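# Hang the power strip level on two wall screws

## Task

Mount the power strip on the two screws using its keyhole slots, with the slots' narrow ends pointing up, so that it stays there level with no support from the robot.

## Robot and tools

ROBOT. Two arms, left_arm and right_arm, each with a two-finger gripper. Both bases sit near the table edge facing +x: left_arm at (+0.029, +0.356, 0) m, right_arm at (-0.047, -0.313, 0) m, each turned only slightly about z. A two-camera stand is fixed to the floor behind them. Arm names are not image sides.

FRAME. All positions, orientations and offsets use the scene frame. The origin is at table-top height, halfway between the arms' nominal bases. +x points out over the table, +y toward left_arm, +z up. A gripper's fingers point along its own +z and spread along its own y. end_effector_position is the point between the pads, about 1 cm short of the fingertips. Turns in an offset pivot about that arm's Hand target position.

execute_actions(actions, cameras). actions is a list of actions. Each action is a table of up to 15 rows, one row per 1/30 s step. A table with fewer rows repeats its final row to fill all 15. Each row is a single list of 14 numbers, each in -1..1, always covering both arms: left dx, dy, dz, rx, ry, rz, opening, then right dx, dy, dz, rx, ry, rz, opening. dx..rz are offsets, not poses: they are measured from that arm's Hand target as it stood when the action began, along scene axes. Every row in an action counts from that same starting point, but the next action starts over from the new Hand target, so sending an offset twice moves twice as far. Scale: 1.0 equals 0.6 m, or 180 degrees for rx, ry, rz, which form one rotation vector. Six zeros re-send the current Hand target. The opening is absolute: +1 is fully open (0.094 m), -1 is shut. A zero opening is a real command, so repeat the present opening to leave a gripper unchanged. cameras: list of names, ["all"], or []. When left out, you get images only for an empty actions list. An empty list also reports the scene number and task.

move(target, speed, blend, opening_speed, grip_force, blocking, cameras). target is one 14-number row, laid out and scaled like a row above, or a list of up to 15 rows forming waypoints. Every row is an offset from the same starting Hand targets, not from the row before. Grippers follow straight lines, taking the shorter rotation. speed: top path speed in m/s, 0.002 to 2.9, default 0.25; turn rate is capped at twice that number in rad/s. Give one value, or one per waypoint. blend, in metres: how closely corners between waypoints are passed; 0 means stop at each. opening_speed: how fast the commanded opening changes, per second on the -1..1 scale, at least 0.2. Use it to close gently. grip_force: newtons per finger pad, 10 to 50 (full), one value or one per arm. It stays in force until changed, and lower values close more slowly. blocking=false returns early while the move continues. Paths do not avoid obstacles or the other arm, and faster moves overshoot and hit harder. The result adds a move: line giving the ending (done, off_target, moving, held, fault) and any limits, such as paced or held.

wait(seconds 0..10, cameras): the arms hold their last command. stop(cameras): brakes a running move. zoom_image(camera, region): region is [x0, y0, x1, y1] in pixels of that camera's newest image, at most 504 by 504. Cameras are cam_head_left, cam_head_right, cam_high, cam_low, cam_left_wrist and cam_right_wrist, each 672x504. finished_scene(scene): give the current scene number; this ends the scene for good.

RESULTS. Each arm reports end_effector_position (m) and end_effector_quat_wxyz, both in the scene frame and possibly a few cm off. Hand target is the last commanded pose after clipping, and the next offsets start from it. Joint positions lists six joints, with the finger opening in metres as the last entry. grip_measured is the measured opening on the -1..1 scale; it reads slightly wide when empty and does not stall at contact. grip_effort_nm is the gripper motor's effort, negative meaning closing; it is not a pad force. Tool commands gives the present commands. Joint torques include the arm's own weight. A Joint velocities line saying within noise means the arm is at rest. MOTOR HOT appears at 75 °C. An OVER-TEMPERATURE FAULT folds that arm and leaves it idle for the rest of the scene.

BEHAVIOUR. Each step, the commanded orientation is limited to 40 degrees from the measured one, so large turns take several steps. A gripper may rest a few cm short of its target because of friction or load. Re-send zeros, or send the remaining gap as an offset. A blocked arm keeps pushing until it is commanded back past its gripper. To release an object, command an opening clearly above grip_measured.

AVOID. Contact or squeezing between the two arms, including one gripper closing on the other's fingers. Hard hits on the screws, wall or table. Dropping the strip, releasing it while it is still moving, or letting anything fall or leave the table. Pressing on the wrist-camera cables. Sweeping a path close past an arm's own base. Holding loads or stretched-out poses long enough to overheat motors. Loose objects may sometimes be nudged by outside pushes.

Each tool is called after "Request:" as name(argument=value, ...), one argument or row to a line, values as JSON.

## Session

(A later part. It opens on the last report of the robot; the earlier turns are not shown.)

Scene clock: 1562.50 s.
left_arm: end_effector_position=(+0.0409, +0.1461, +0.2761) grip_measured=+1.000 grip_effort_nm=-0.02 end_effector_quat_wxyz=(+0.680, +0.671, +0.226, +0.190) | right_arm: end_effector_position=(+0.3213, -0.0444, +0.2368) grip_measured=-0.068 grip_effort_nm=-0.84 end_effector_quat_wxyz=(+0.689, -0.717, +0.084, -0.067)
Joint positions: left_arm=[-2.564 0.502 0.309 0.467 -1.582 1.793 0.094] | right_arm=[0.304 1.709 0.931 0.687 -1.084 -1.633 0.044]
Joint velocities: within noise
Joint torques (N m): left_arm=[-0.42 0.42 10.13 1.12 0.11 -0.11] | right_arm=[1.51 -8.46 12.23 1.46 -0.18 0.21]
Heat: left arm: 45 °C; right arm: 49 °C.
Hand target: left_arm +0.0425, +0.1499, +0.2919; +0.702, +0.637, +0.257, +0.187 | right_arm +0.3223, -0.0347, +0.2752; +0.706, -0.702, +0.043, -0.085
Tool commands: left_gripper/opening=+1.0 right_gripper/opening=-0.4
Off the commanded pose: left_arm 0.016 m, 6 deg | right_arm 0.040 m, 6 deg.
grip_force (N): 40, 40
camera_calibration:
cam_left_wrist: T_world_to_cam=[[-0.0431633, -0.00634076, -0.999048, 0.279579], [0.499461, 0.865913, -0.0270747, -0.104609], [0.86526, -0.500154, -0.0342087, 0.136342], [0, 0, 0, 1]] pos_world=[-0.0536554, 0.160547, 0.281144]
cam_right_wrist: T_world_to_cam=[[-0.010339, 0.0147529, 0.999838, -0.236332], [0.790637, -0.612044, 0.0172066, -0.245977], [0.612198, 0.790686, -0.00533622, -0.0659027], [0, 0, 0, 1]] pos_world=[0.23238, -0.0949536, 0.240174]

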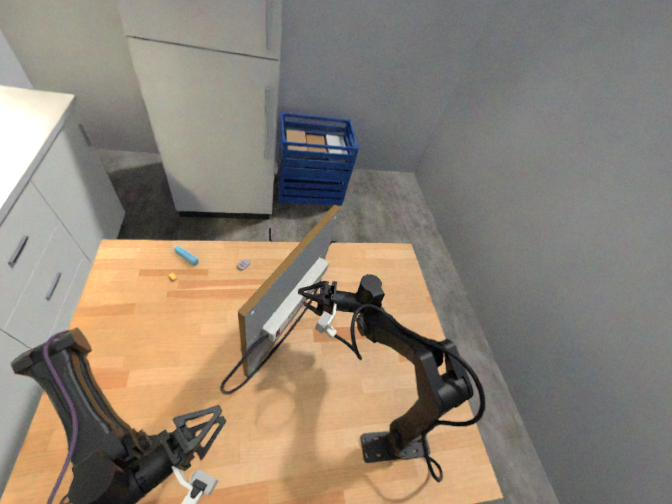

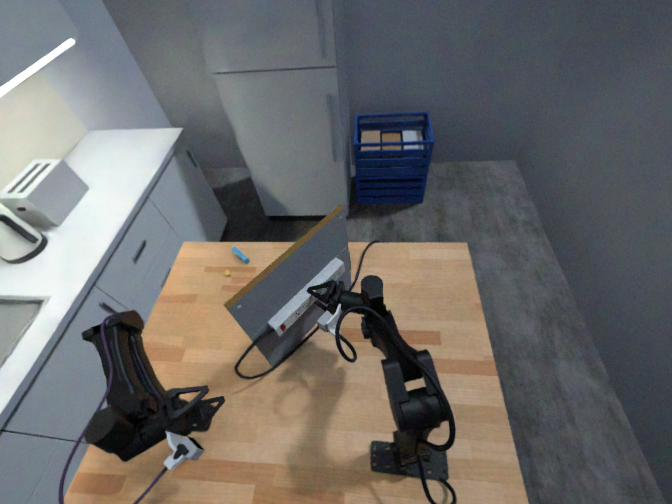

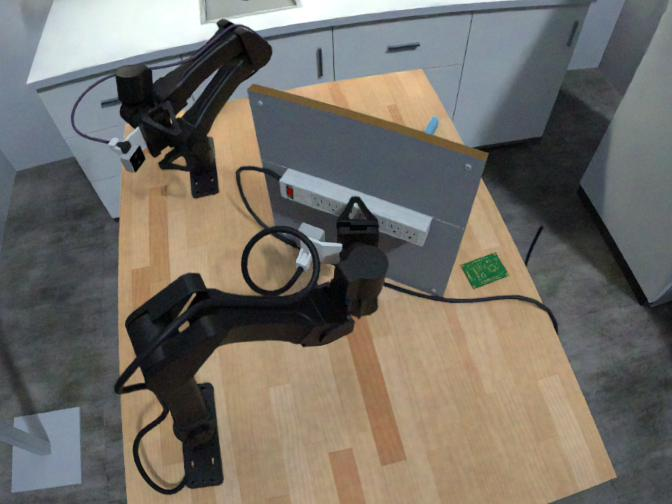

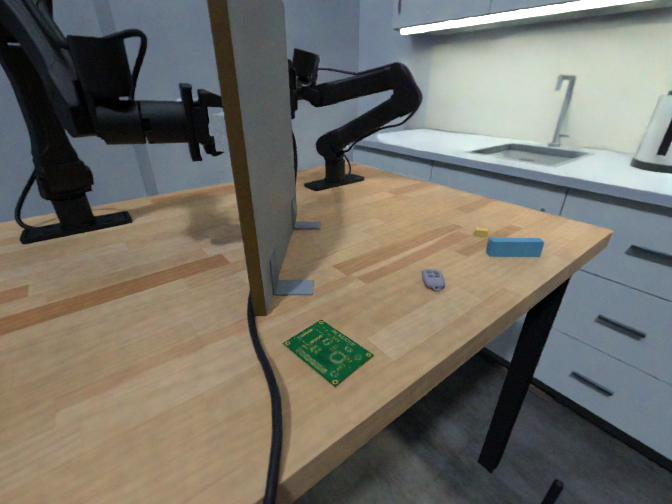

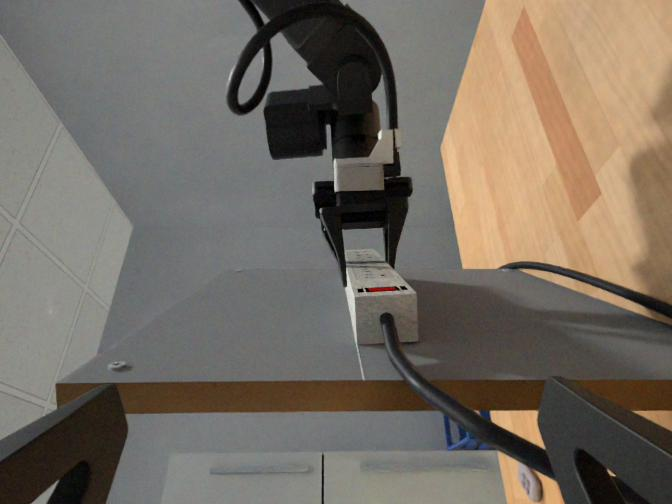

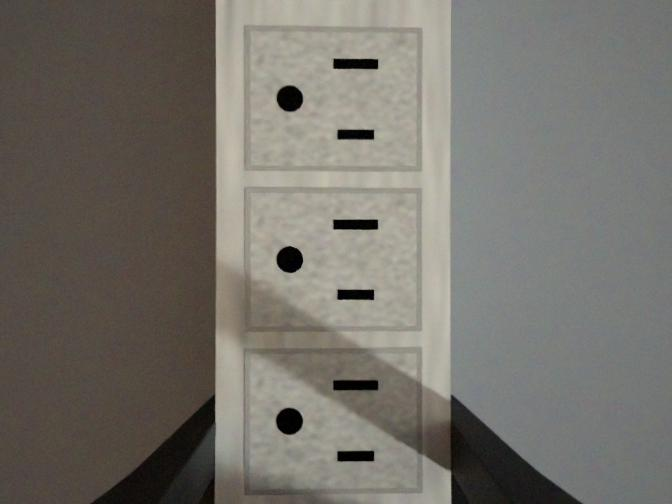

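Request:
move(
  target=[0,0,0,0,0,0,1,0,0,-0.02,0.005,0.006,0.001,-0.4],
  speed=0.02,
  cameras=["cam_high"],
)

Request:
zoom_image(
  camera="cam_high",
  region=[240, 130, 440, 290],
)

Request:
move(
  target=[0,0,0,0,0,0,1,0,0,-0.014,0.005,0.006,0.003,-0.4],
  speed=0.02,
  cameras=["cam_high","cam_left_wrist"],
)

Request:
zoom_image(
  camera="cam_high",
  region=[240, 130, 440, 290],
)

Request:
zoom_image(
  camera="cam_left_wrist",
  region=[270, 220, 430, 400],
)

Scene clock: 1571.60 s.
left_arm: end_effector_position=(+0.0409, +0.1461, +0.2761) grip_measured=+1.000 grip_effort_nm=-0.02 end_effector_quat_wxyz=(+0.680, +0.671, +0.226, +0.190) | right_arm: end_effector_position=(+0.3214, -0.0442, +0.2371) grip_measured=-0.068 grip_effort_nm=-0.84 end_effector_quat_wxyz=(+0.692, -0.714, +0.079, -0.066)
Joint positions: left_arm=[-2.564 0.502 0.309 0.467 -1.582 1.793 0.094] | right_arm=[0.303 1.719 0.931 0.717 -1.095 -1.62 0.044]
Joint torques (N m): left_arm=[-0.4 0.42 10.17 1.13 0.1 -0.12] | right_arm=[1.73 -6.93 10.02 1.85 -0.14 0.53]
Heat: left arm: 45 °C; right arm: 48 °C.
Hand target: left_arm +0.0425, +0.1499, +0.2919; +0.702, +0.637, +0.257, +0.187 | right_arm +0.3223, -0.0347, +0.2632; +0.711, -0.697, +0.049, -0.077
Off the commanded pose: left_arm 0.016 m, 6 deg | right_arm 0.028 m, 5 deg.
joint sent to its limit (left arm) — joint 5 (wrist yaw), lower limit. The joint targets are off in orientation, not in position.
grip_force (N): 40, 40
move: off_target (left_arm, right_arm)
Images, in order (width x height): cam_high 672x504.

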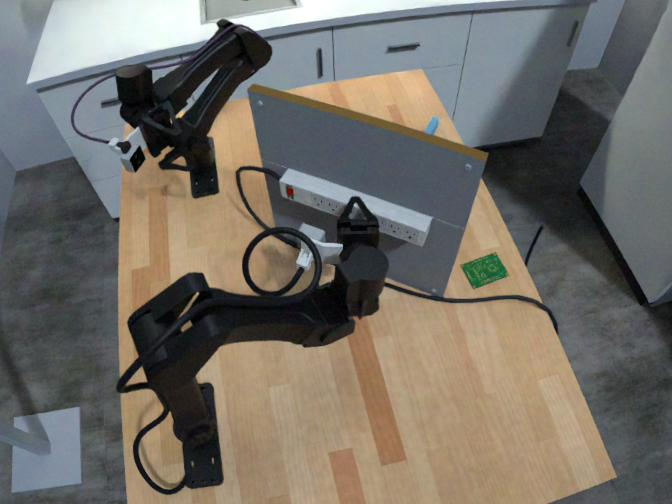

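Scaled by 2.520.

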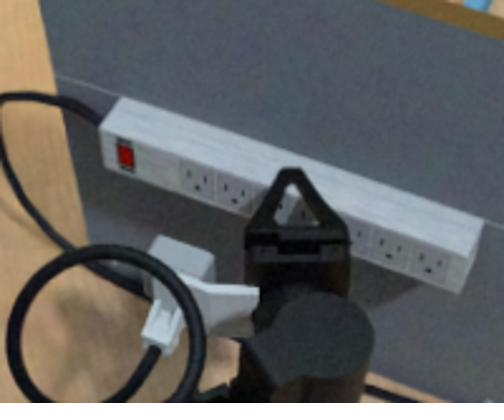

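Scene clock: 1572.90 s.
left_arm: end_effector_position=(+0.0409, +0.1461, +0.2761) grip_measured=+1.000 grip_effort_nm=-0.02 end_effector_quat_wxyz=(+0.680, +0.671, +0.226, +0.190) | right_arm: end_effector_position=(+0.3223, -0.0439, +0.2367) grip_measured=-0.068 grip_effort_nm=-0.84 end_effector_quat_wxyz=(+0.701, -0.707, +0.067, -0.062)
Joint positions: left_arm=[-2.564 0.502 0.309 0.467 -1.582 1.793 0.094] | right_arm=[0.298 1.753 0.931 0.803 -1.123 -1.582 0.044]
Joint torques (N m): left_arm=[-0.4 0.4 10.18 1.12 0.1 -0.1] | right_arm=[1.91 -7.3 8.51 1.79 0.03 0.57]
Heat: left arm: 45 °C; right arm: 49 °C.
Hand target: left_arm +0.0425, +0.1499, +0.2919; +0.702, +0.637, +0.257, +0.187 | right_arm +0.3223, -0.0347, +0.2548; +0.717, -0.692, +0.053, -0.067
Off the commanded pose: left_arm 0.016 m, 6 deg | right_arm 0.020 m, 3 deg.
joint sent to its limit (left arm) — joint 5 (wrist yaw), lower limit. The joint targets are off in orientation, not in position.
grip_force (N): 40, 40
move: off_target (left_arm, right_arm)
camera_calibration:
cam_left_wrist: T_world_to_cam=[[-0.0431633, -0.00634076, -0.999048, 0.279579], [0.499461, 0.865913, -0.0270747, -0.104609], [0.86526, -0.500154, -0.0342087, 0.136342], [0, 0, 0, 1]] pos_world=[-0.0536554, 0.160547, 0.281144]
Images, in order (width x height): cam_high 672x504, cam_left_wrist 672x504.

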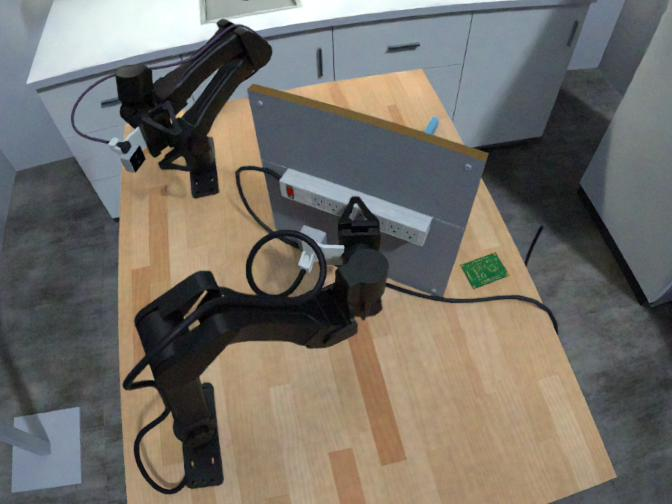

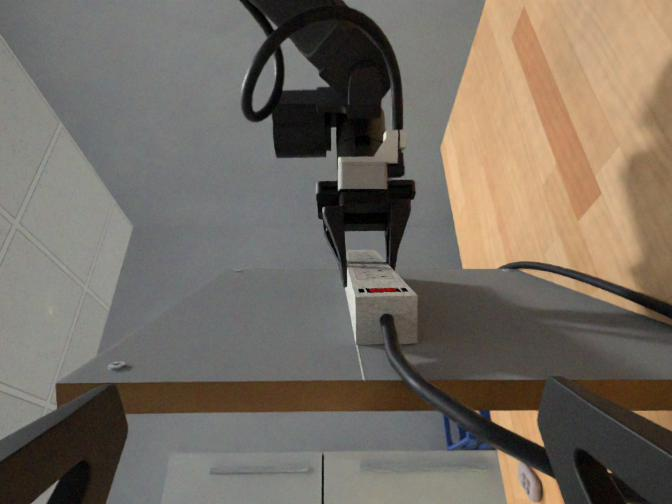

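Scaled by 2.520.

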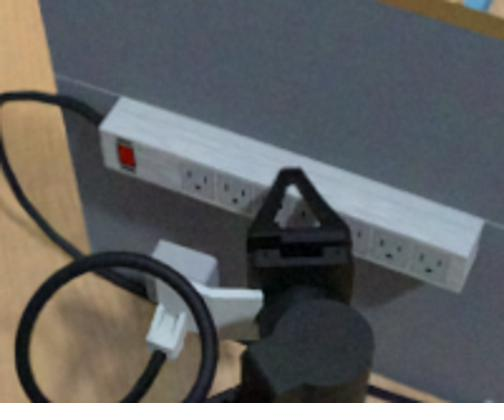

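Scaled by 2.800.

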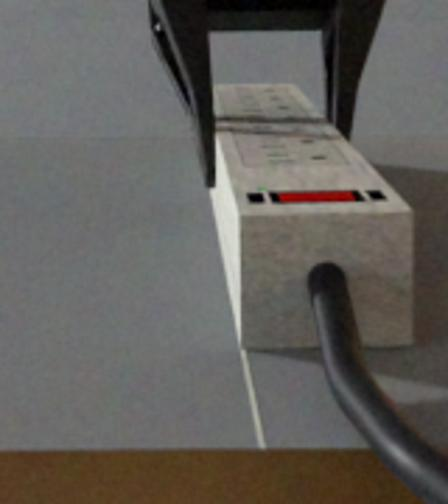

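Request:
move(
  target=[
    [0,0,0,0,0,0,1,0.012,-0.006,0.002,0,0,0.004,-0.4],
    [0,0,0,0,0,0,1,-0.008,0.012,0.002,0,0,0.004,-0.4],
    [0,0,0,0,0,0,1,0.004,0.004,0.002,0,0,0.004,-0.4],
  ],
  speed=0.03,
  cameras=["cam_high","cam_left_wrist"],
)

Request:
zoom_image(
  camera="cam_high",
  region=[240, 130, 440, 290],
)

Request:
zoom_image(
  camera="cam_left_wrist",
  region=[270, 220, 430, 400],
)

Scene clock: 1581.37 s.
left_arm: end_effector_position=(+0.0409, +0.1461, +0.2761) grip_measured=+1.000 grip_effort_nm=-0.02 end_effector_quat_wxyz=(+0.680, +0.671, +0.226, +0.190) | right_arm: end_effector_position=(+0.3224, -0.0436, +0.2355) grip_measured=-0.068 grip_effort_nm=-0.84 end_effector_quat_wxyz=(+0.705, -0.704, +0.060, -0.062)
Joint positions: left_arm=[-2.564 0.502 0.309 0.467 -1.582 1.793 0.094] | right_arm=[0.296 1.77 0.931 0.842 -1.136 -1.57 0.044]
Joint torques (N m): left_arm=[-0.4 0.39 10.17 1.13 0.09 -0.12] | right_arm=[2.4 -7.3 9.99 1.44 0.08 0.57]
Heat: left arm: 45 °C; right arm: 49 °C.
Hand target: left_arm +0.0425, +0.1499, +0.2919; +0.702, +0.637, +0.257, +0.187 | right_arm +0.3247, -0.0323, +0.2560; +0.717, -0.693, +0.049, -0.062
Off the commanded pose: left_arm 0.016 m, 6 deg | right_arm 0.024 m, 2 deg.
joint sent to its limit (left arm) — joint 5 (wrist yaw), lower limit. The joint targets are off in orientation, not in position.
grip_force (N): 40, 40
move: off_target (left_arm, right_arm)
camera_calibration:
cam_left_wrist: T_world_to_cam=[[-0.0431633, -0.00634076, -0.999048, 0.279579], [0.499461, 0.865913, -0.0270747, -0.104609], [0.86526, -0.500154, -0.0342087, 0.136342], [0, 0, 0, 1]] pos_world=[-0.0536554, 0.160547, 0.281144]
Images, in order (width x height): cam_high 672x504, cam_left_wrist 672x504.

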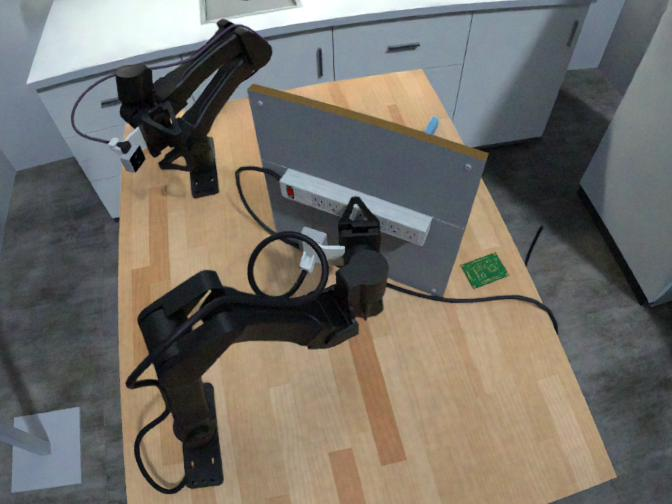

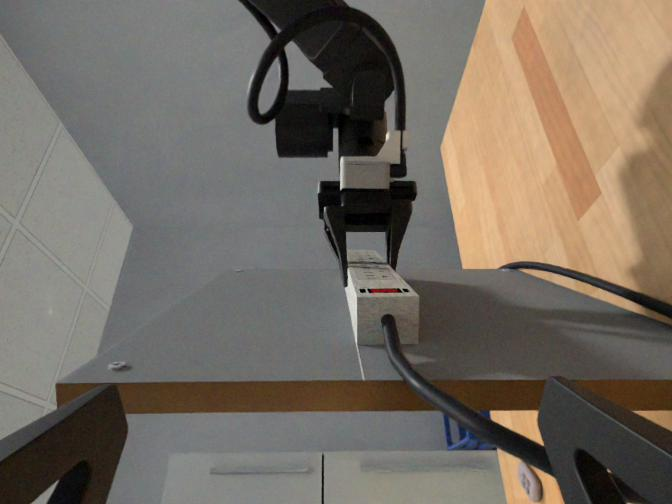

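Scaled by 2.520.

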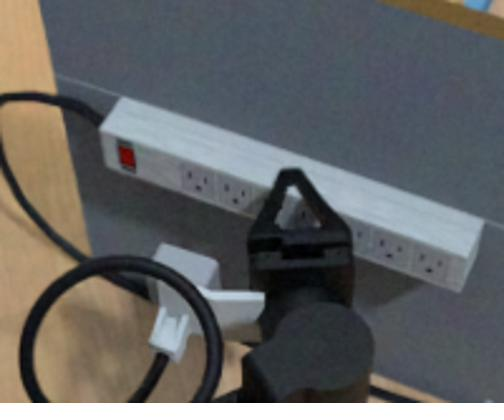

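Scaled by 2.800.

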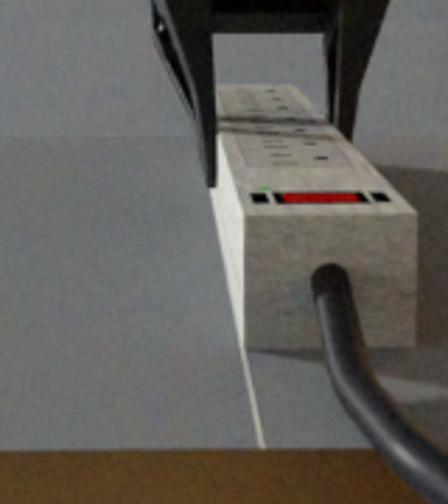

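Request:
move(
  target=[
    [0,0,0,0,0,0,1,-0.008,-0.010,0.012,-0.005,-0.006,-0.004,-0.4],
  ],
  speed=0.02,
  cameras=["cam_high","cam_left_wrist"],
)

Request:
zoom_image(
  camera="cam_high",
  region=[240, 130, 440, 290],
)

Request:
zoom_image(
  camera="cam_left_wrist",
  region=[270, 220, 430, 400],
)

Scene clock: 1587.47 s.
left_arm: end_effector_position=(+0.0409, +0.1461, +0.2761) grip_measured=+1.000 grip_effort_nm=-0.02 end_effector_quat_wxyz=(+0.680, +0.671, +0.226, +0.190) | right_arm: end_effector_position=(+0.3220, -0.0440, +0.2352) grip_measured=-0.068 grip_effort_nm=-0.84 end_effector_quat_wxyz=(+0.703, -0.706, +0.062, -0.061)
Joint positions: left_arm=[-2.564 0.502 0.309 0.467 -1.582 1.793 0.094] | right_arm=[0.295 1.763 0.931 0.82 -1.134 -1.581 0.044]
Joint torques (N m): left_arm=[-0.4 0.4 10.19 1.13 0.1 -0.11] | right_arm=[1.5 -10.58 9.11 1.07 0.08 0.21]
Heat: left arm: 45 °C; right arm: 48 °C.
Hand target: left_arm +0.0425, +0.1499, +0.2919; +0.702, +0.637, +0.257, +0.187 | right_arm +0.3199, -0.0383, +0.2631; +0.712, -0.697, +0.046, -0.074
Off the commanded pose: left_arm 0.016 m, 6 deg | right_arm 0.029 m, 3 deg.
joint sent to its limit (left arm) — joint 5 (wrist yaw), lower limit. The joint targets are off in orientation, not in position.
grip_force (N): 40, 40
move: off_target (left_arm, right_arm)
camera_calibration:
cam_left_wrist: T_world_to_cam=[[-0.0431633, -0.00634076, -0.999048, 0.279579], [0.499461, 0.865913, -0.0270747, -0.104609], [0.86526, -0.500154, -0.0342087, 0.136342], [0, 0, 0, 1]] pos_world=[-0.0536554, 0.160547, 0.281144]
Images, in order (width x height): cam_high 672x504, cam_left_wrist 672x504.

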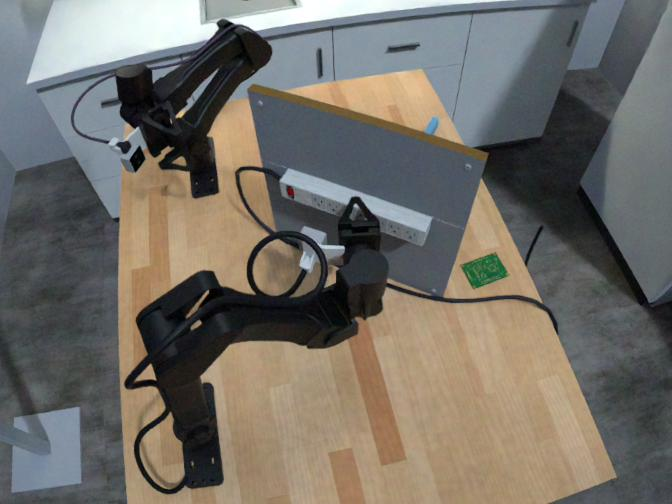

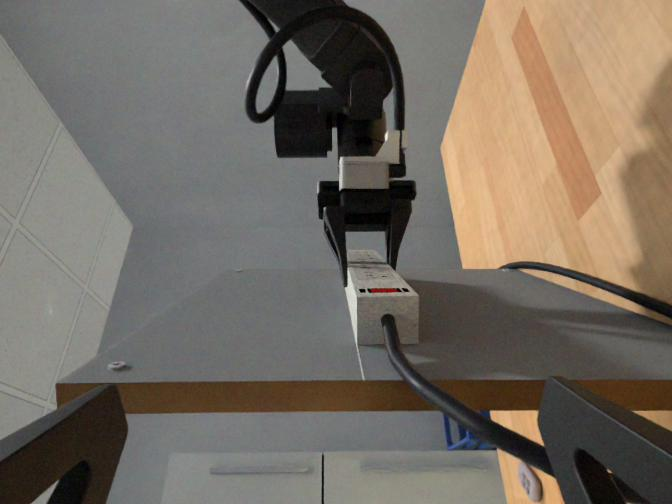

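Scaled by 2.520.

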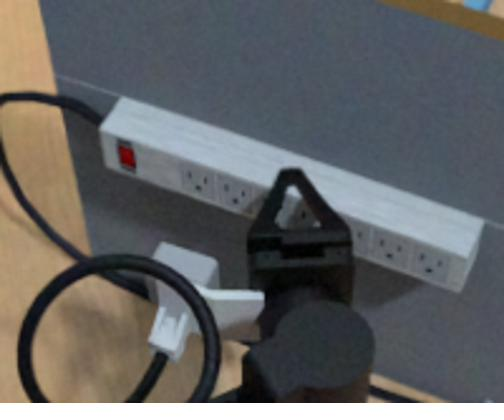

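Scaled by 2.800.

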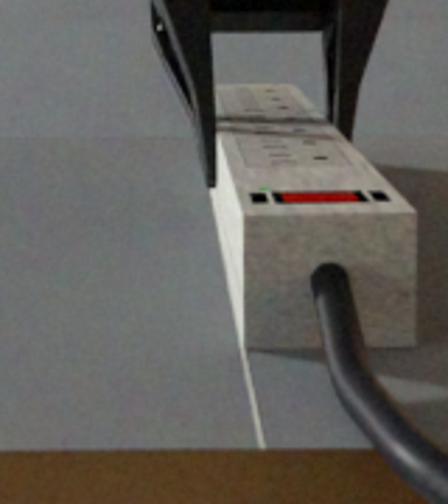

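Request:
move(
  target=[0,0,0,0,0,0,1,-0.003,-0.005,0.012,-0.003,-0.003,-0.002,-0.4],
  speed=0.02,
  cameras=["cam_high","cam_left_wrist"],
)

Request:
zoom_image(
  camera="cam_high",
  region=[240, 130, 440, 290],
)

Request:
zoom_image(
  camera="cam_left_wrist",
  region=[270, 220, 430, 400],
)

Scene clock: 1592.90 s.
left_arm: end_effector_position=(+0.0409, +0.1461, +0.2761) grip_measured=+1.000 grip_effort_nm=-0.02 end_effector_quat_wxyz=(+0.680, +0.671, +0.226, +0.190) | right_arm: end_effector_position=(+0.3215, -0.0451, +0.2358) grip_measured=-0.068 grip_effort_nm=-0.84 end_effector_quat_wxyz=(+0.697, -0.711, +0.071, -0.062)
Joint positions: left_arm=[-2.564 0.502 0.309 0.467 -1.582 1.793 0.094] | right_arm=[0.296 1.738 0.931 0.757 -1.119 -1.606 0.044]
Joint torques (N m): left_arm=[-0.39 0.35 10.18 1.13 0.1 -0.11] | right_arm=[1.01 -10.92 9.76 1.19 -0.11 0.21]
Heat: left arm: 45 °C; right arm: 48 °C.
Hand target: left_arm +0.0425, +0.1499, +0.2919; +0.702, +0.637, +0.257, +0.187 | right_arm +0.3181, -0.0413, +0.2704; +0.708, -0.700, +0.044, -0.080
Off the commanded pose: left_arm 0.016 m, 6 deg | right_arm 0.035 m, 4 deg.
joint sent to its limit (left arm) — joint 5 (wrist yaw), lower limit. The joint targets are off in orientation, not in position.
grip_force (N): 40, 40
move: off_target (left_arm, right_arm)
camera_calibration:
cam_left_wrist: T_world_to_cam=[[-0.0431633, -0.00634076, -0.999048, 0.279579], [0.499461, 0.865913, -0.0270747, -0.104609], [0.86526, -0.500154, -0.0342087, 0.136342], [0, 0, 0, 1]] pos_world=[-0.0536554, 0.160547, 0.281144]
Images, in order (width x height): cam_high 672x504, cam_left_wrist 672x504.

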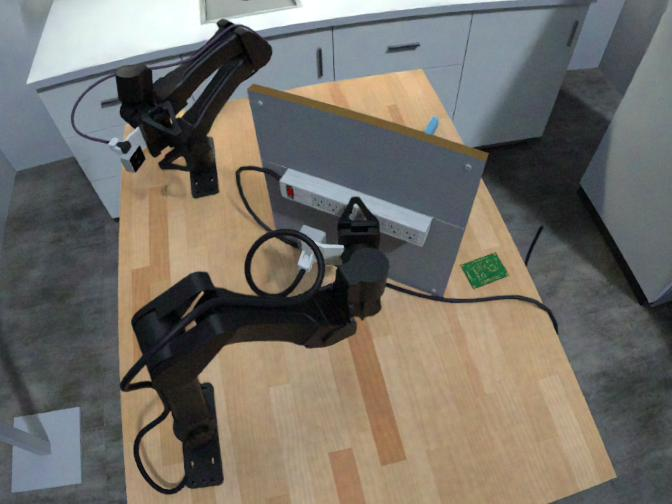

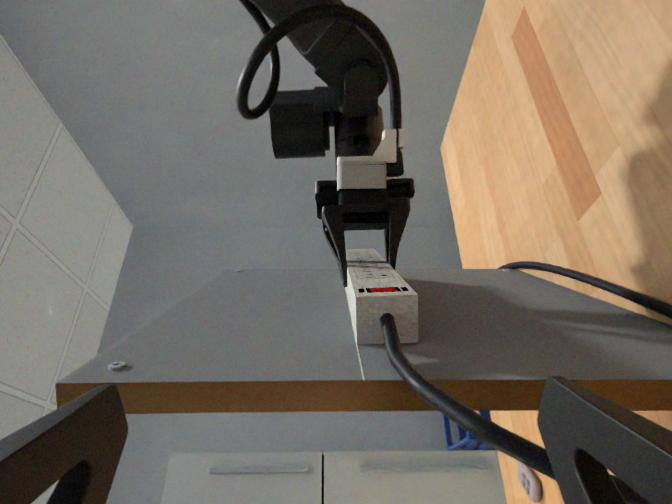

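Scaled by 2.520.

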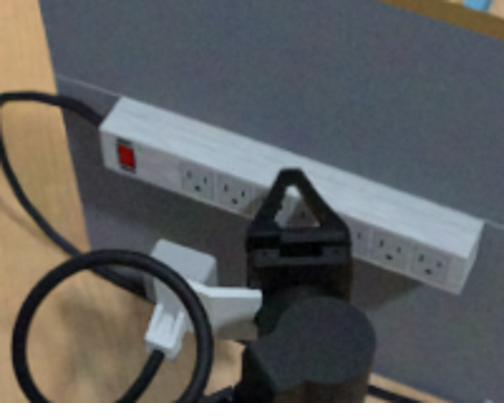

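Scaled by 2.800.

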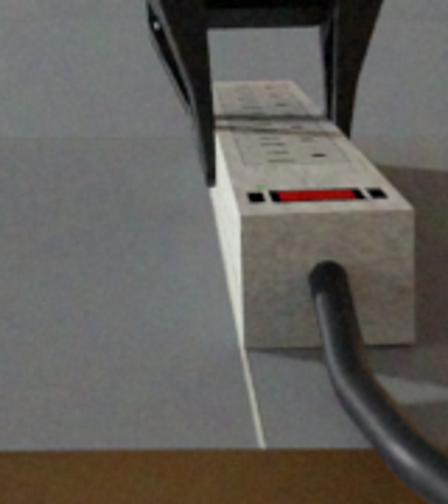

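Request:
move(
  target=[0,0,0,0,0,0,1,-0.006,-0.007,0.004,0,0,-0.008,-0.4],
  speed=0.02,
  cameras=["cam_high","cam_left_wrist"],
)

Request:
zoom_image(
  camera="cam_high",
  region=[240, 130, 440, 290],
)

Request:
zoom_image(
  camera="cam_left_wrist",
  region=[270, 220, 430, 400],
)

Scene clock: 1599.73 s.
left_arm: end_effector_position=(+0.0409, +0.1461, +0.2761) grip_measured=+1.000 grip_effort_nm=-0.02 end_effector_quat_wxyz=(+0.680, +0.671, +0.226, +0.190) | right_arm: end_effector_position=(+0.3214, -0.0456, +0.2366) grip_measured=-0.068 grip_effort_nm=-0.84 end_effector_quat_wxyz=(+0.692, -0.714, +0.078, -0.064)
Joint positions: left_arm=[-2.564 0.502 0.309 0.467 -1.582 1.793 0.094] | right_arm=[0.298 1.721 0.931 0.716 -1.103 -1.62 0.044]
Joint torques (N m): left_arm=[-0.4 0.39 10.17 1.13 0.11 -0.11] | right_arm=[0.21 -12.14 7.66 1.42 0.01 0.27]
Heat: left arm: 45 °C; right arm: 47 °C.
Hand target: left_arm +0.0425, +0.1499, +0.2919; +0.702, +0.637, +0.257, +0.187 | right_arm +0.3145, -0.0455, +0.2728; +0.707, -0.699, +0.053, -0.088
Off the commanded pose: left_arm 0.016 m, 6 deg | right_arm 0.037 m, 5 deg.
joint sent to its limit (left arm) — joint 5 (wrist yaw), lower limit. The joint targets are off in orientation, not in position.
grip_force (N): 40, 40
move: off_target (left_arm, right_arm)
camera_calibration:
cam_left_wrist: T_world_to_cam=[[-0.0431633, -0.00634076, -0.999048, 0.279579], [0.499461, 0.865913, -0.0270747, -0.104609], [0.86526, -0.500154, -0.0342087, 0.136342], [0, 0, 0, 1]] pos_world=[-0.0536554, 0.160547, 0.281144]
Images, in order (width x height): cam_high 672x504, cam_left_wrist 672x504.

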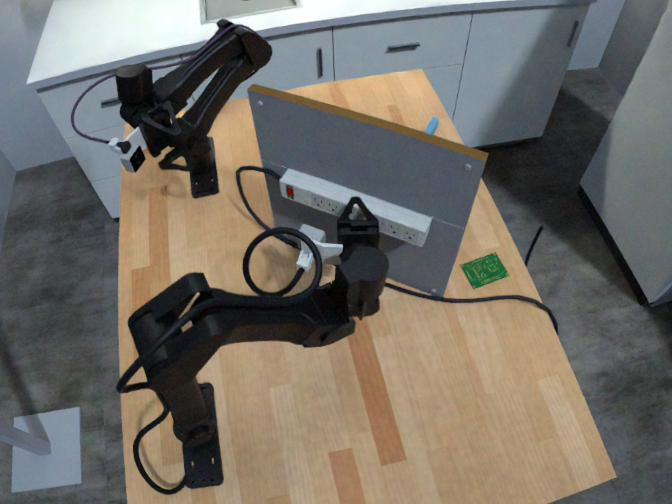

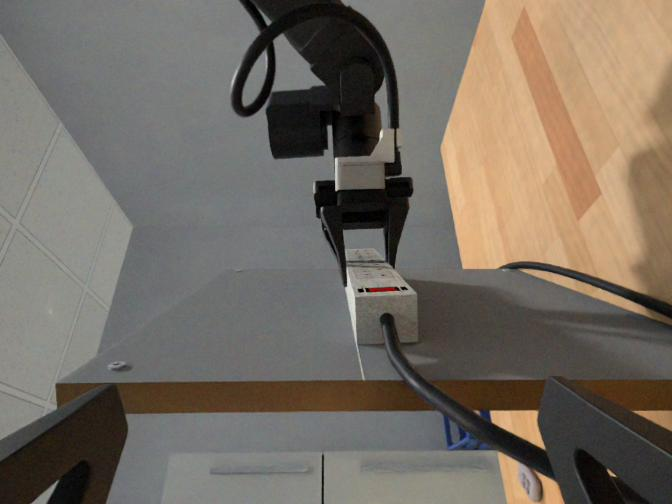

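Scaled by 2.520.

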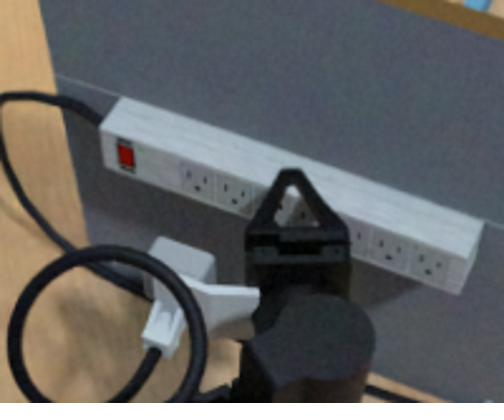

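Scaled by 2.800.

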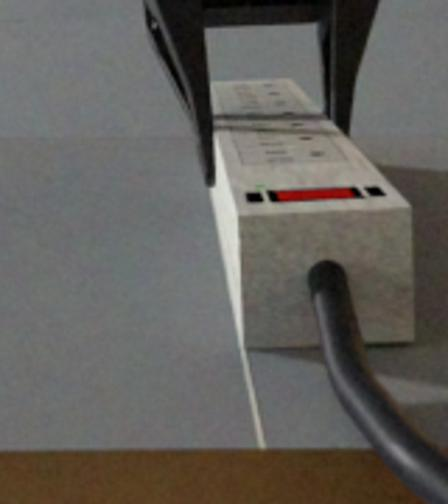

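Request:
move(
  target=[0,0,0,0,0,0,1,-0.007,-0.009,0.0,0,0,-0.006,-0.4],
  speed=0.02,
  cameras=["cam_high","cam_left_wrist"],
)

Request:
zoom_image(
  camera="cam_high",
  region=[240, 130, 440, 290],
)

Request:
zoom_image(
  camera="cam_left_wrist",
  region=[270, 220, 430, 400],
)

Scene clock: 1605.37 s.
left_arm: end_effector_position=(+0.0409, +0.1461, +0.2761) grip_measured=+1.000 grip_effort_nm=-0.02 end_effector_quat_wxyz=(+0.680, +0.671, +0.226, +0.190) | right_arm: end_effector_position=(+0.3222, -0.0470, +0.2375) grip_measured=-0.068 grip_effort_nm=-0.84 end_effector_quat_wxyz=(+0.689, -0.715, +0.089, -0.071)
Joint positions: left_arm=[-2.564 0.502 0.309 0.467 -1.582 1.793 0.094] | right_arm=[0.299 1.703 0.921 0.699 -1.076 -1.622 0.044]
Joint torques (N m): left_arm=[-0.39 0.39 10.17 1.13 0.09 -0.11] | right_arm=[-0.27 -12.82 6.02 1.62 -0.18 0.29]
Heat: left arm: 45 °C; right arm: 47 °C.
Hand target: left_arm +0.0425, +0.1499, +0.2919; +0.702, +0.637, +0.257, +0.187 | right_arm +0.3104, -0.0509, +0.2728; +0.706, -0.699, +0.060, -0.095
Off the commanded pose: left_arm 0.016 m, 6 deg | right_arm 0.037 m, 5 deg.
joint sent to its limit (left arm) — joint 5 (wrist yaw), lower limit. The joint targets are off in orientation, not in position.
grip_force (N): 40, 40
move: off_target (left_arm, right_arm)
camera_calibration:
cam_left_wrist: T_world_to_cam=[[-0.0431633, -0.00634076, -0.999048, 0.279579], [0.499461, 0.865913, -0.0270747, -0.104609], [0.86526, -0.500154, -0.0342087, 0.136342], [0, 0, 0, 1]] pos_world=[-0.0536554, 0.160547, 0.281144]
Images, in order (width x height): cam_high 672x504, cam_left_wrist 672x504.

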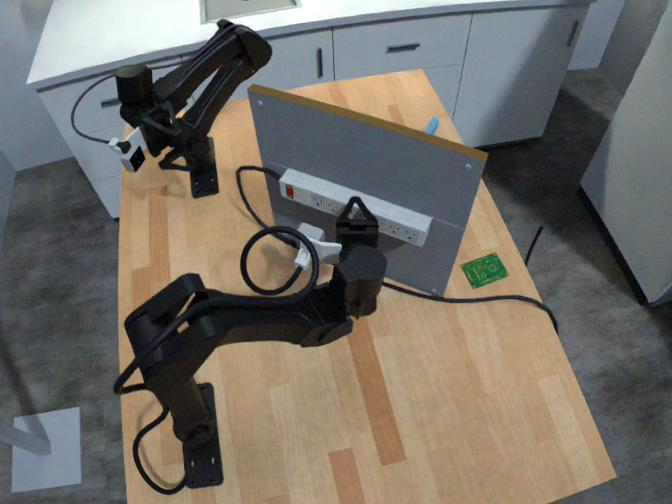

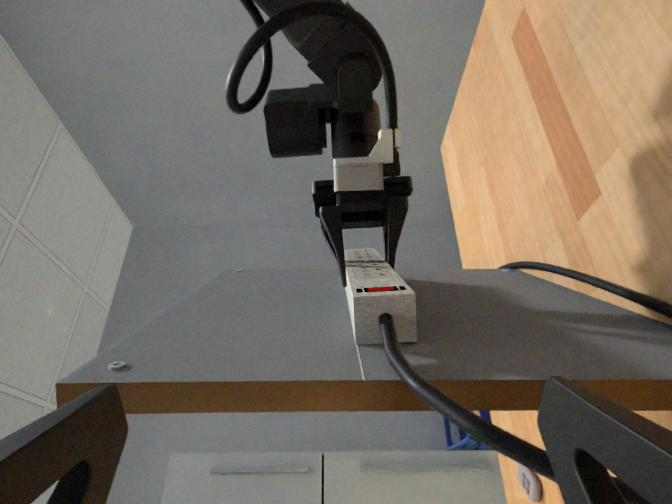

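Scaled by 2.520.

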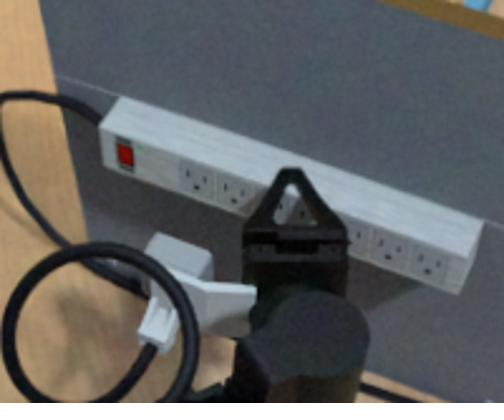

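Scaled by 2.800.

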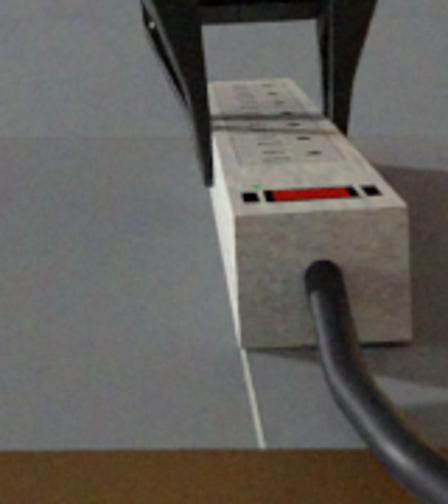

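Request:
move(
  target=[
    [0,0,0,0,0,0,1,0.009,0.005,-0.01,0.002,0.003,0.002,-0.4],
    [0,0,0,0,0,0,1,0.009,0.005,-0.025,0.007,0.009,0.004,-0.4],
  ],
  speed=0.02,
  cameras=["cam_high","cam_left_wrist"],
)

Request:
zoom_image(
  camera="cam_high",
  region=[240, 130, 440, 290],
)

Request:
zoom_image(
  camera="cam_left_wrist",
  region=[270, 220, 430, 400],
)

Scene clock: 1613.97 s.
left_arm: end_effector_position=(+0.0409, +0.1461, +0.2761) grip_measured=+1.000 grip_effort_nm=-0.02 end_effector_quat_wxyz=(+0.680, +0.671, +0.226, +0.190) | right_arm: end_effector_position=(+0.3221, -0.0470, +0.2389) grip_measured=-0.068 grip_effort_nm=-0.84 end_effector_quat_wxyz=(+0.696, -0.708, +0.093, -0.071)
Joint positions: left_arm=[-2.564 0.502 0.309 0.467 -1.582 1.793 0.094] | right_arm=[0.301 1.709 0.907 0.757 -1.071 -1.58 0.044]
Joint torques (N m): left_arm=[-0.42 0.4 10.18 1.13 0.09 -0.11] | right_arm=[-0.5 -8.29 6.02 2 -0.3 0.4]
Heat: left arm: 45 °C; right arm: 49 °C.
Hand target: left_arm +0.0425, +0.1499, +0.2919; +0.702, +0.637, +0.257, +0.187 | right_arm +0.3157, -0.0479, +0.2578; +0.714, -0.693, +0.066, -0.080
Off the commanded pose: left_arm 0.016 m, 6 deg | right_arm 0.020 m, 4 deg.
joint sent to its limit (left arm) — joint 5 (wrist yaw), lower limit. The joint targets are off in orientation, not in position.
grip_force (N): 40, 40
move: off_target (left_arm, right_arm)
camera_calibration:
cam_left_wrist: T_world_to_cam=[[-0.0431633, -0.00634076, -0.999048, 0.279579], [0.499461, 0.865913, -0.0270747, -0.104609], [0.86526, -0.500154, -0.0342087, 0.136342], [0, 0, 0, 1]] pos_world=[-0.0536554, 0.160547, 0.281144]
Images, in order (width x height): cam_high 672x504, cam_left_wrist 672x504.

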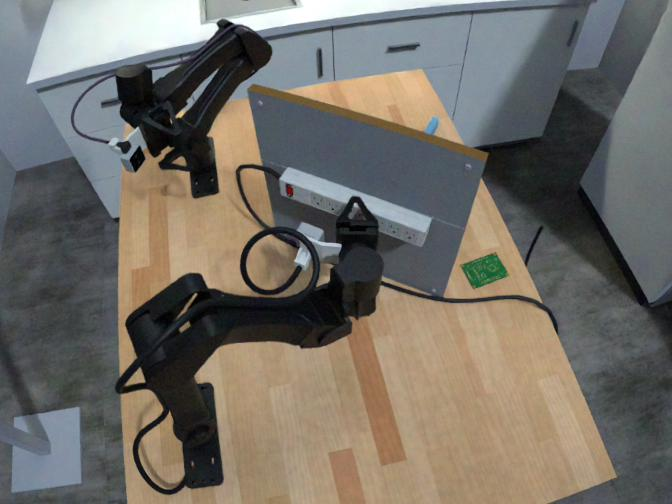

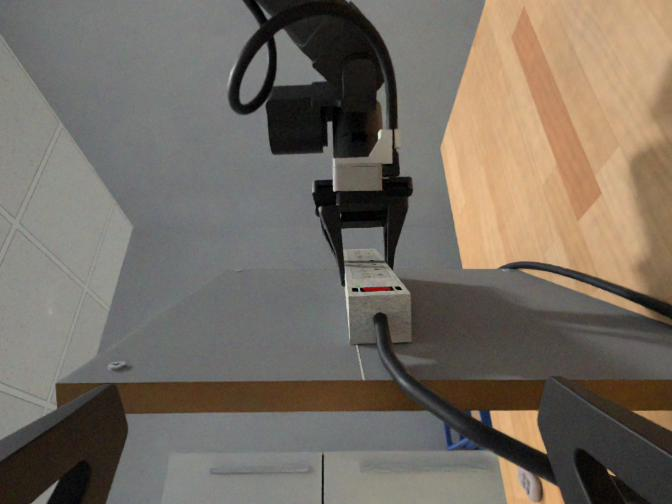

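Scaled by 2.520.

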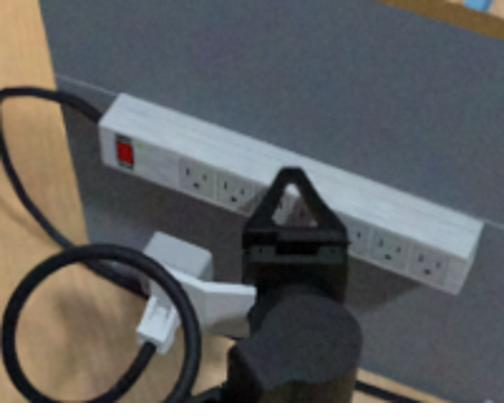

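Scaled by 2.800.

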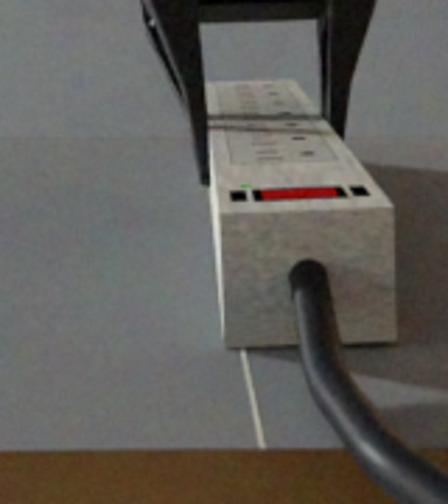

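Request:
move(
  target=[0,0,0,0,0,0,1,0.005,0.002,-0.012,0.002,0.002,0,-0.4],
  speed=0.02,
  grip_force=[40,10],
  cameras=["cam_high","cam_left_wrist"],
)

Request:
zoom_image(
  camera="cam_high",
  region=[240, 130, 440, 290],
)

Request:
zoom_image(
  camera="cam_left_wrist",
  region=[270, 220, 430, 400],
)

Scene clock: 1626.97 s.
left_arm: end_effector_position=(+0.0409, +0.1461, +0.2761) grip_measured=+1.000 grip_effort_nm=-0.02 end_effector_quat_wxyz=(+0.680, +0.671, +0.226, +0.190) | right_arm: end_effector_position=(+0.3225, -0.0463, +0.2405) grip_measured=-0.061 grip_effort_nm=-0.30 end_effector_quat_wxyz=(+0.704, -0.702, +0.079, -0.080)
Joint positions: left_arm=[-2.564 0.502 0.309 0.467 -1.582 1.793 0.094] | right_arm=[0.301 1.728 0.9 0.834 -1.078 -1.565 0.044]
Joint torques (N m): left_arm=[-0.4 0.39 10.17 1.13 0.1 -0.11] | right_arm=[-0.18 -7.43 6.11 1.73 -0.21 0.44]
Heat: left arm: 45 °C; right arm: 49 °C.
Hand target: left_arm +0.0425, +0.1499, +0.2919; +0.702, +0.637, +0.257, +0.187 | right_arm +0.3188, -0.0467, +0.2506; +0.716, -0.691, +0.069, -0.078
Off the commanded pose: left_arm 0.016 m, 6 deg | right_arm 0.011 m, 2 deg.
joint sent to its limit (left arm) — joint 5 (wrist yaw), lower limit. The joint targets are off in orientation, not in position.
grip_force (N): 40, 10
move: off_target (left_arm, right_arm)
camera_calibration:
cam_left_wrist: T_world_to_cam=[[-0.0431633, -0.00634076, -0.999048, 0.279579], [0.499461, 0.865913, -0.0270747, -0.104609], [0.86526, -0.500154, -0.0342087, 0.136342], [0, 0, 0, 1]] pos_world=[-0.0536554, 0.160547, 0.281144]
Images, in order (width x height): cam_high 672x504, cam_left_wrist 672x504.

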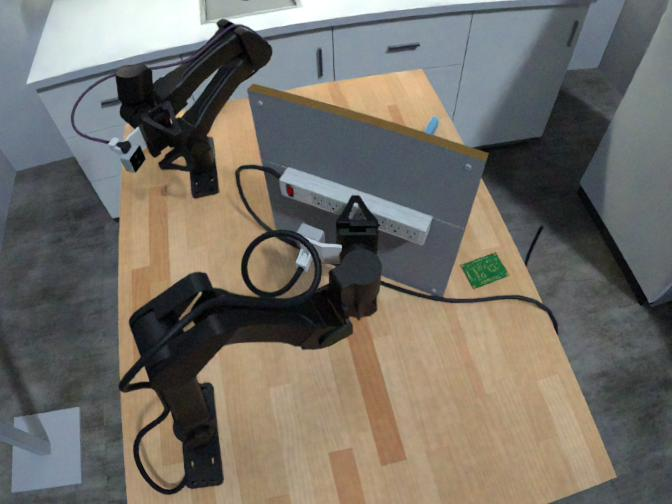

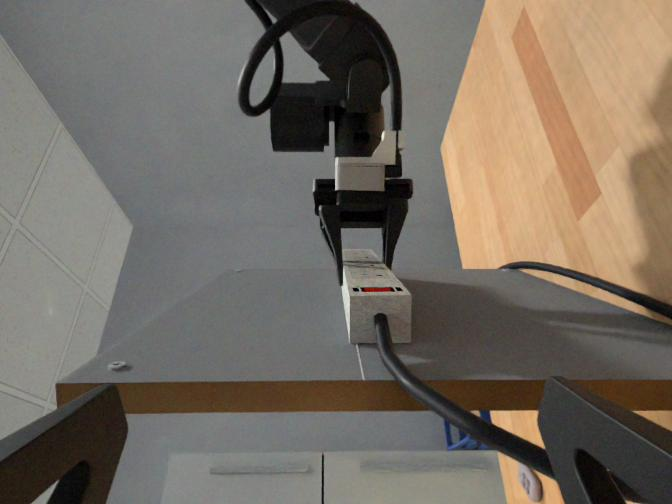

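Scaled by 2.520.

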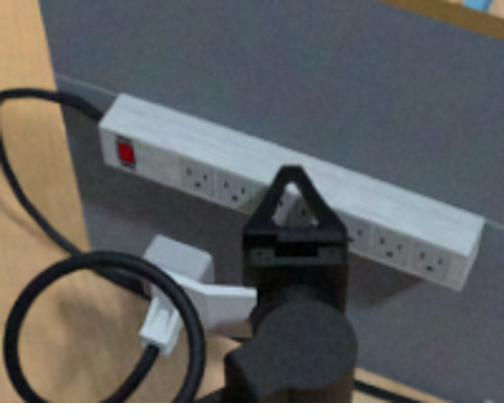

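Scaled by 2.800.

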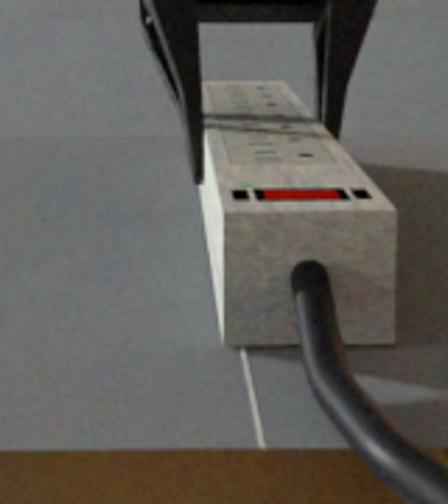

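Request:
move(
  target=[0,0,0,0,0,0,1,-0.015,-0.018,0,0,0,0,-0.4],
  speed=0.02,
  cameras=["cam_high","cam_left_wrist"],
)

Request:
zoom_image(
  camera="cam_high",
  region=[240, 130, 440, 290],
)

Request:
zoom_image(
  camera="cam_left_wrist",
  region=[270, 220, 430, 400],
)

Scene clock: 1634.17 s.
left_arm: end_effector_position=(+0.0409, +0.1461, +0.2761) grip_measured=+1.000 grip_effort_nm=-0.02 end_effector_quat_wxyz=(+0.680, +0.671, +0.226, +0.190) | right_arm: end_effector_position=(+0.3226, -0.0476, +0.2394) grip_measured=-0.061 grip_effort_nm=-0.30 end_effector_quat_wxyz=(+0.706, -0.698, +0.082, -0.088)
Joint positions: left_arm=[-2.564 0.502 0.309 0.467 -1.582 1.793 0.094] | right_arm=[0.301 1.728 0.881 0.872 -1.061 -1.556 0.044]
Joint torques (N m): left_arm=[-0.38 0.4 10.17 1.13 0.1 -0.11] | right_arm=[-2.32 -10.24 4.36 1.52 -0.53 0.37]
Heat: left arm: 45 °C; right arm: 50 °C.
Hand target: left_arm +0.0425, +0.1499, +0.2919; +0.702, +0.637, +0.257, +0.187 | right_arm +0.3097, -0.0574, +0.2506; +0.716, -0.691, +0.069, -0.078
Off the commanded pose: left_arm 0.016 m, 6 deg | right_arm 0.020 m, 2 deg.
joint sent to its limit (left arm) — joint 5 (wrist yaw), lower limit. The joint targets are off in orientation, not in position.
grip_force (N): 40, 10
move: off_target (left_arm, right_arm)
camera_calibration:
cam_left_wrist: T_world_to_cam=[[-0.0431633, -0.00634076, -0.999048, 0.279579], [0.499461, 0.865913, -0.0270747, -0.104609], [0.86526, -0.500154, -0.0342087, 0.136342], [0, 0, 0, 1]] pos_world=[-0.0536554, 0.160547, 0.281144]
Images, in order (width x height): cam_high 672x504, cam_left_wrist 672x504.

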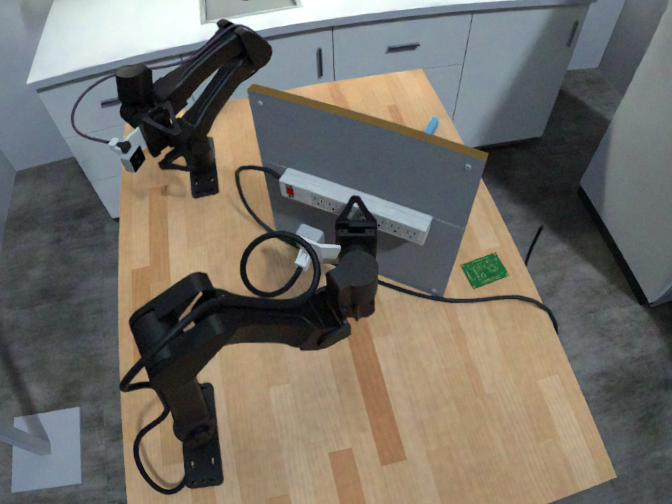

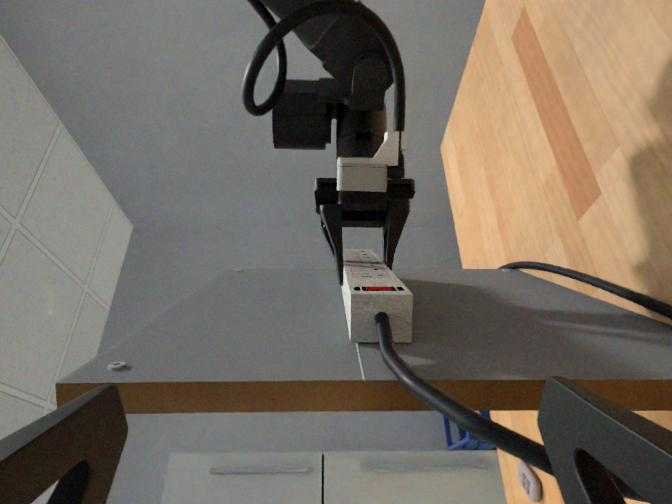

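Scaled by 2.520.

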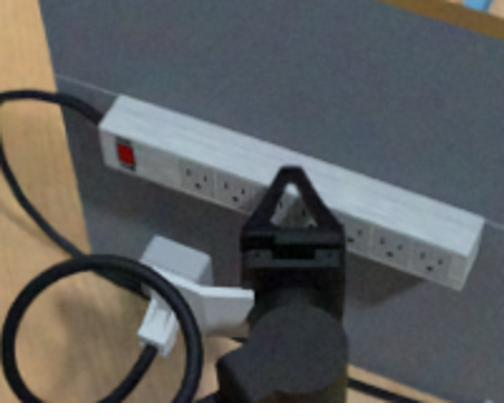

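Scaled by 2.800.

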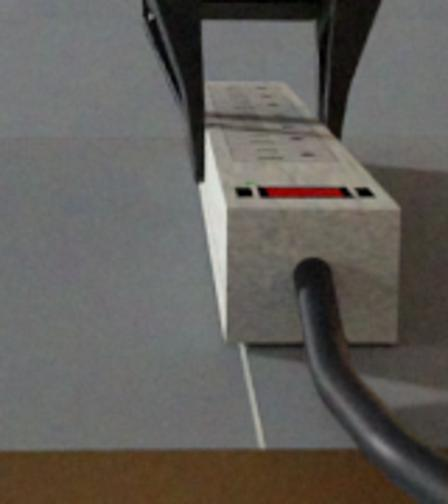

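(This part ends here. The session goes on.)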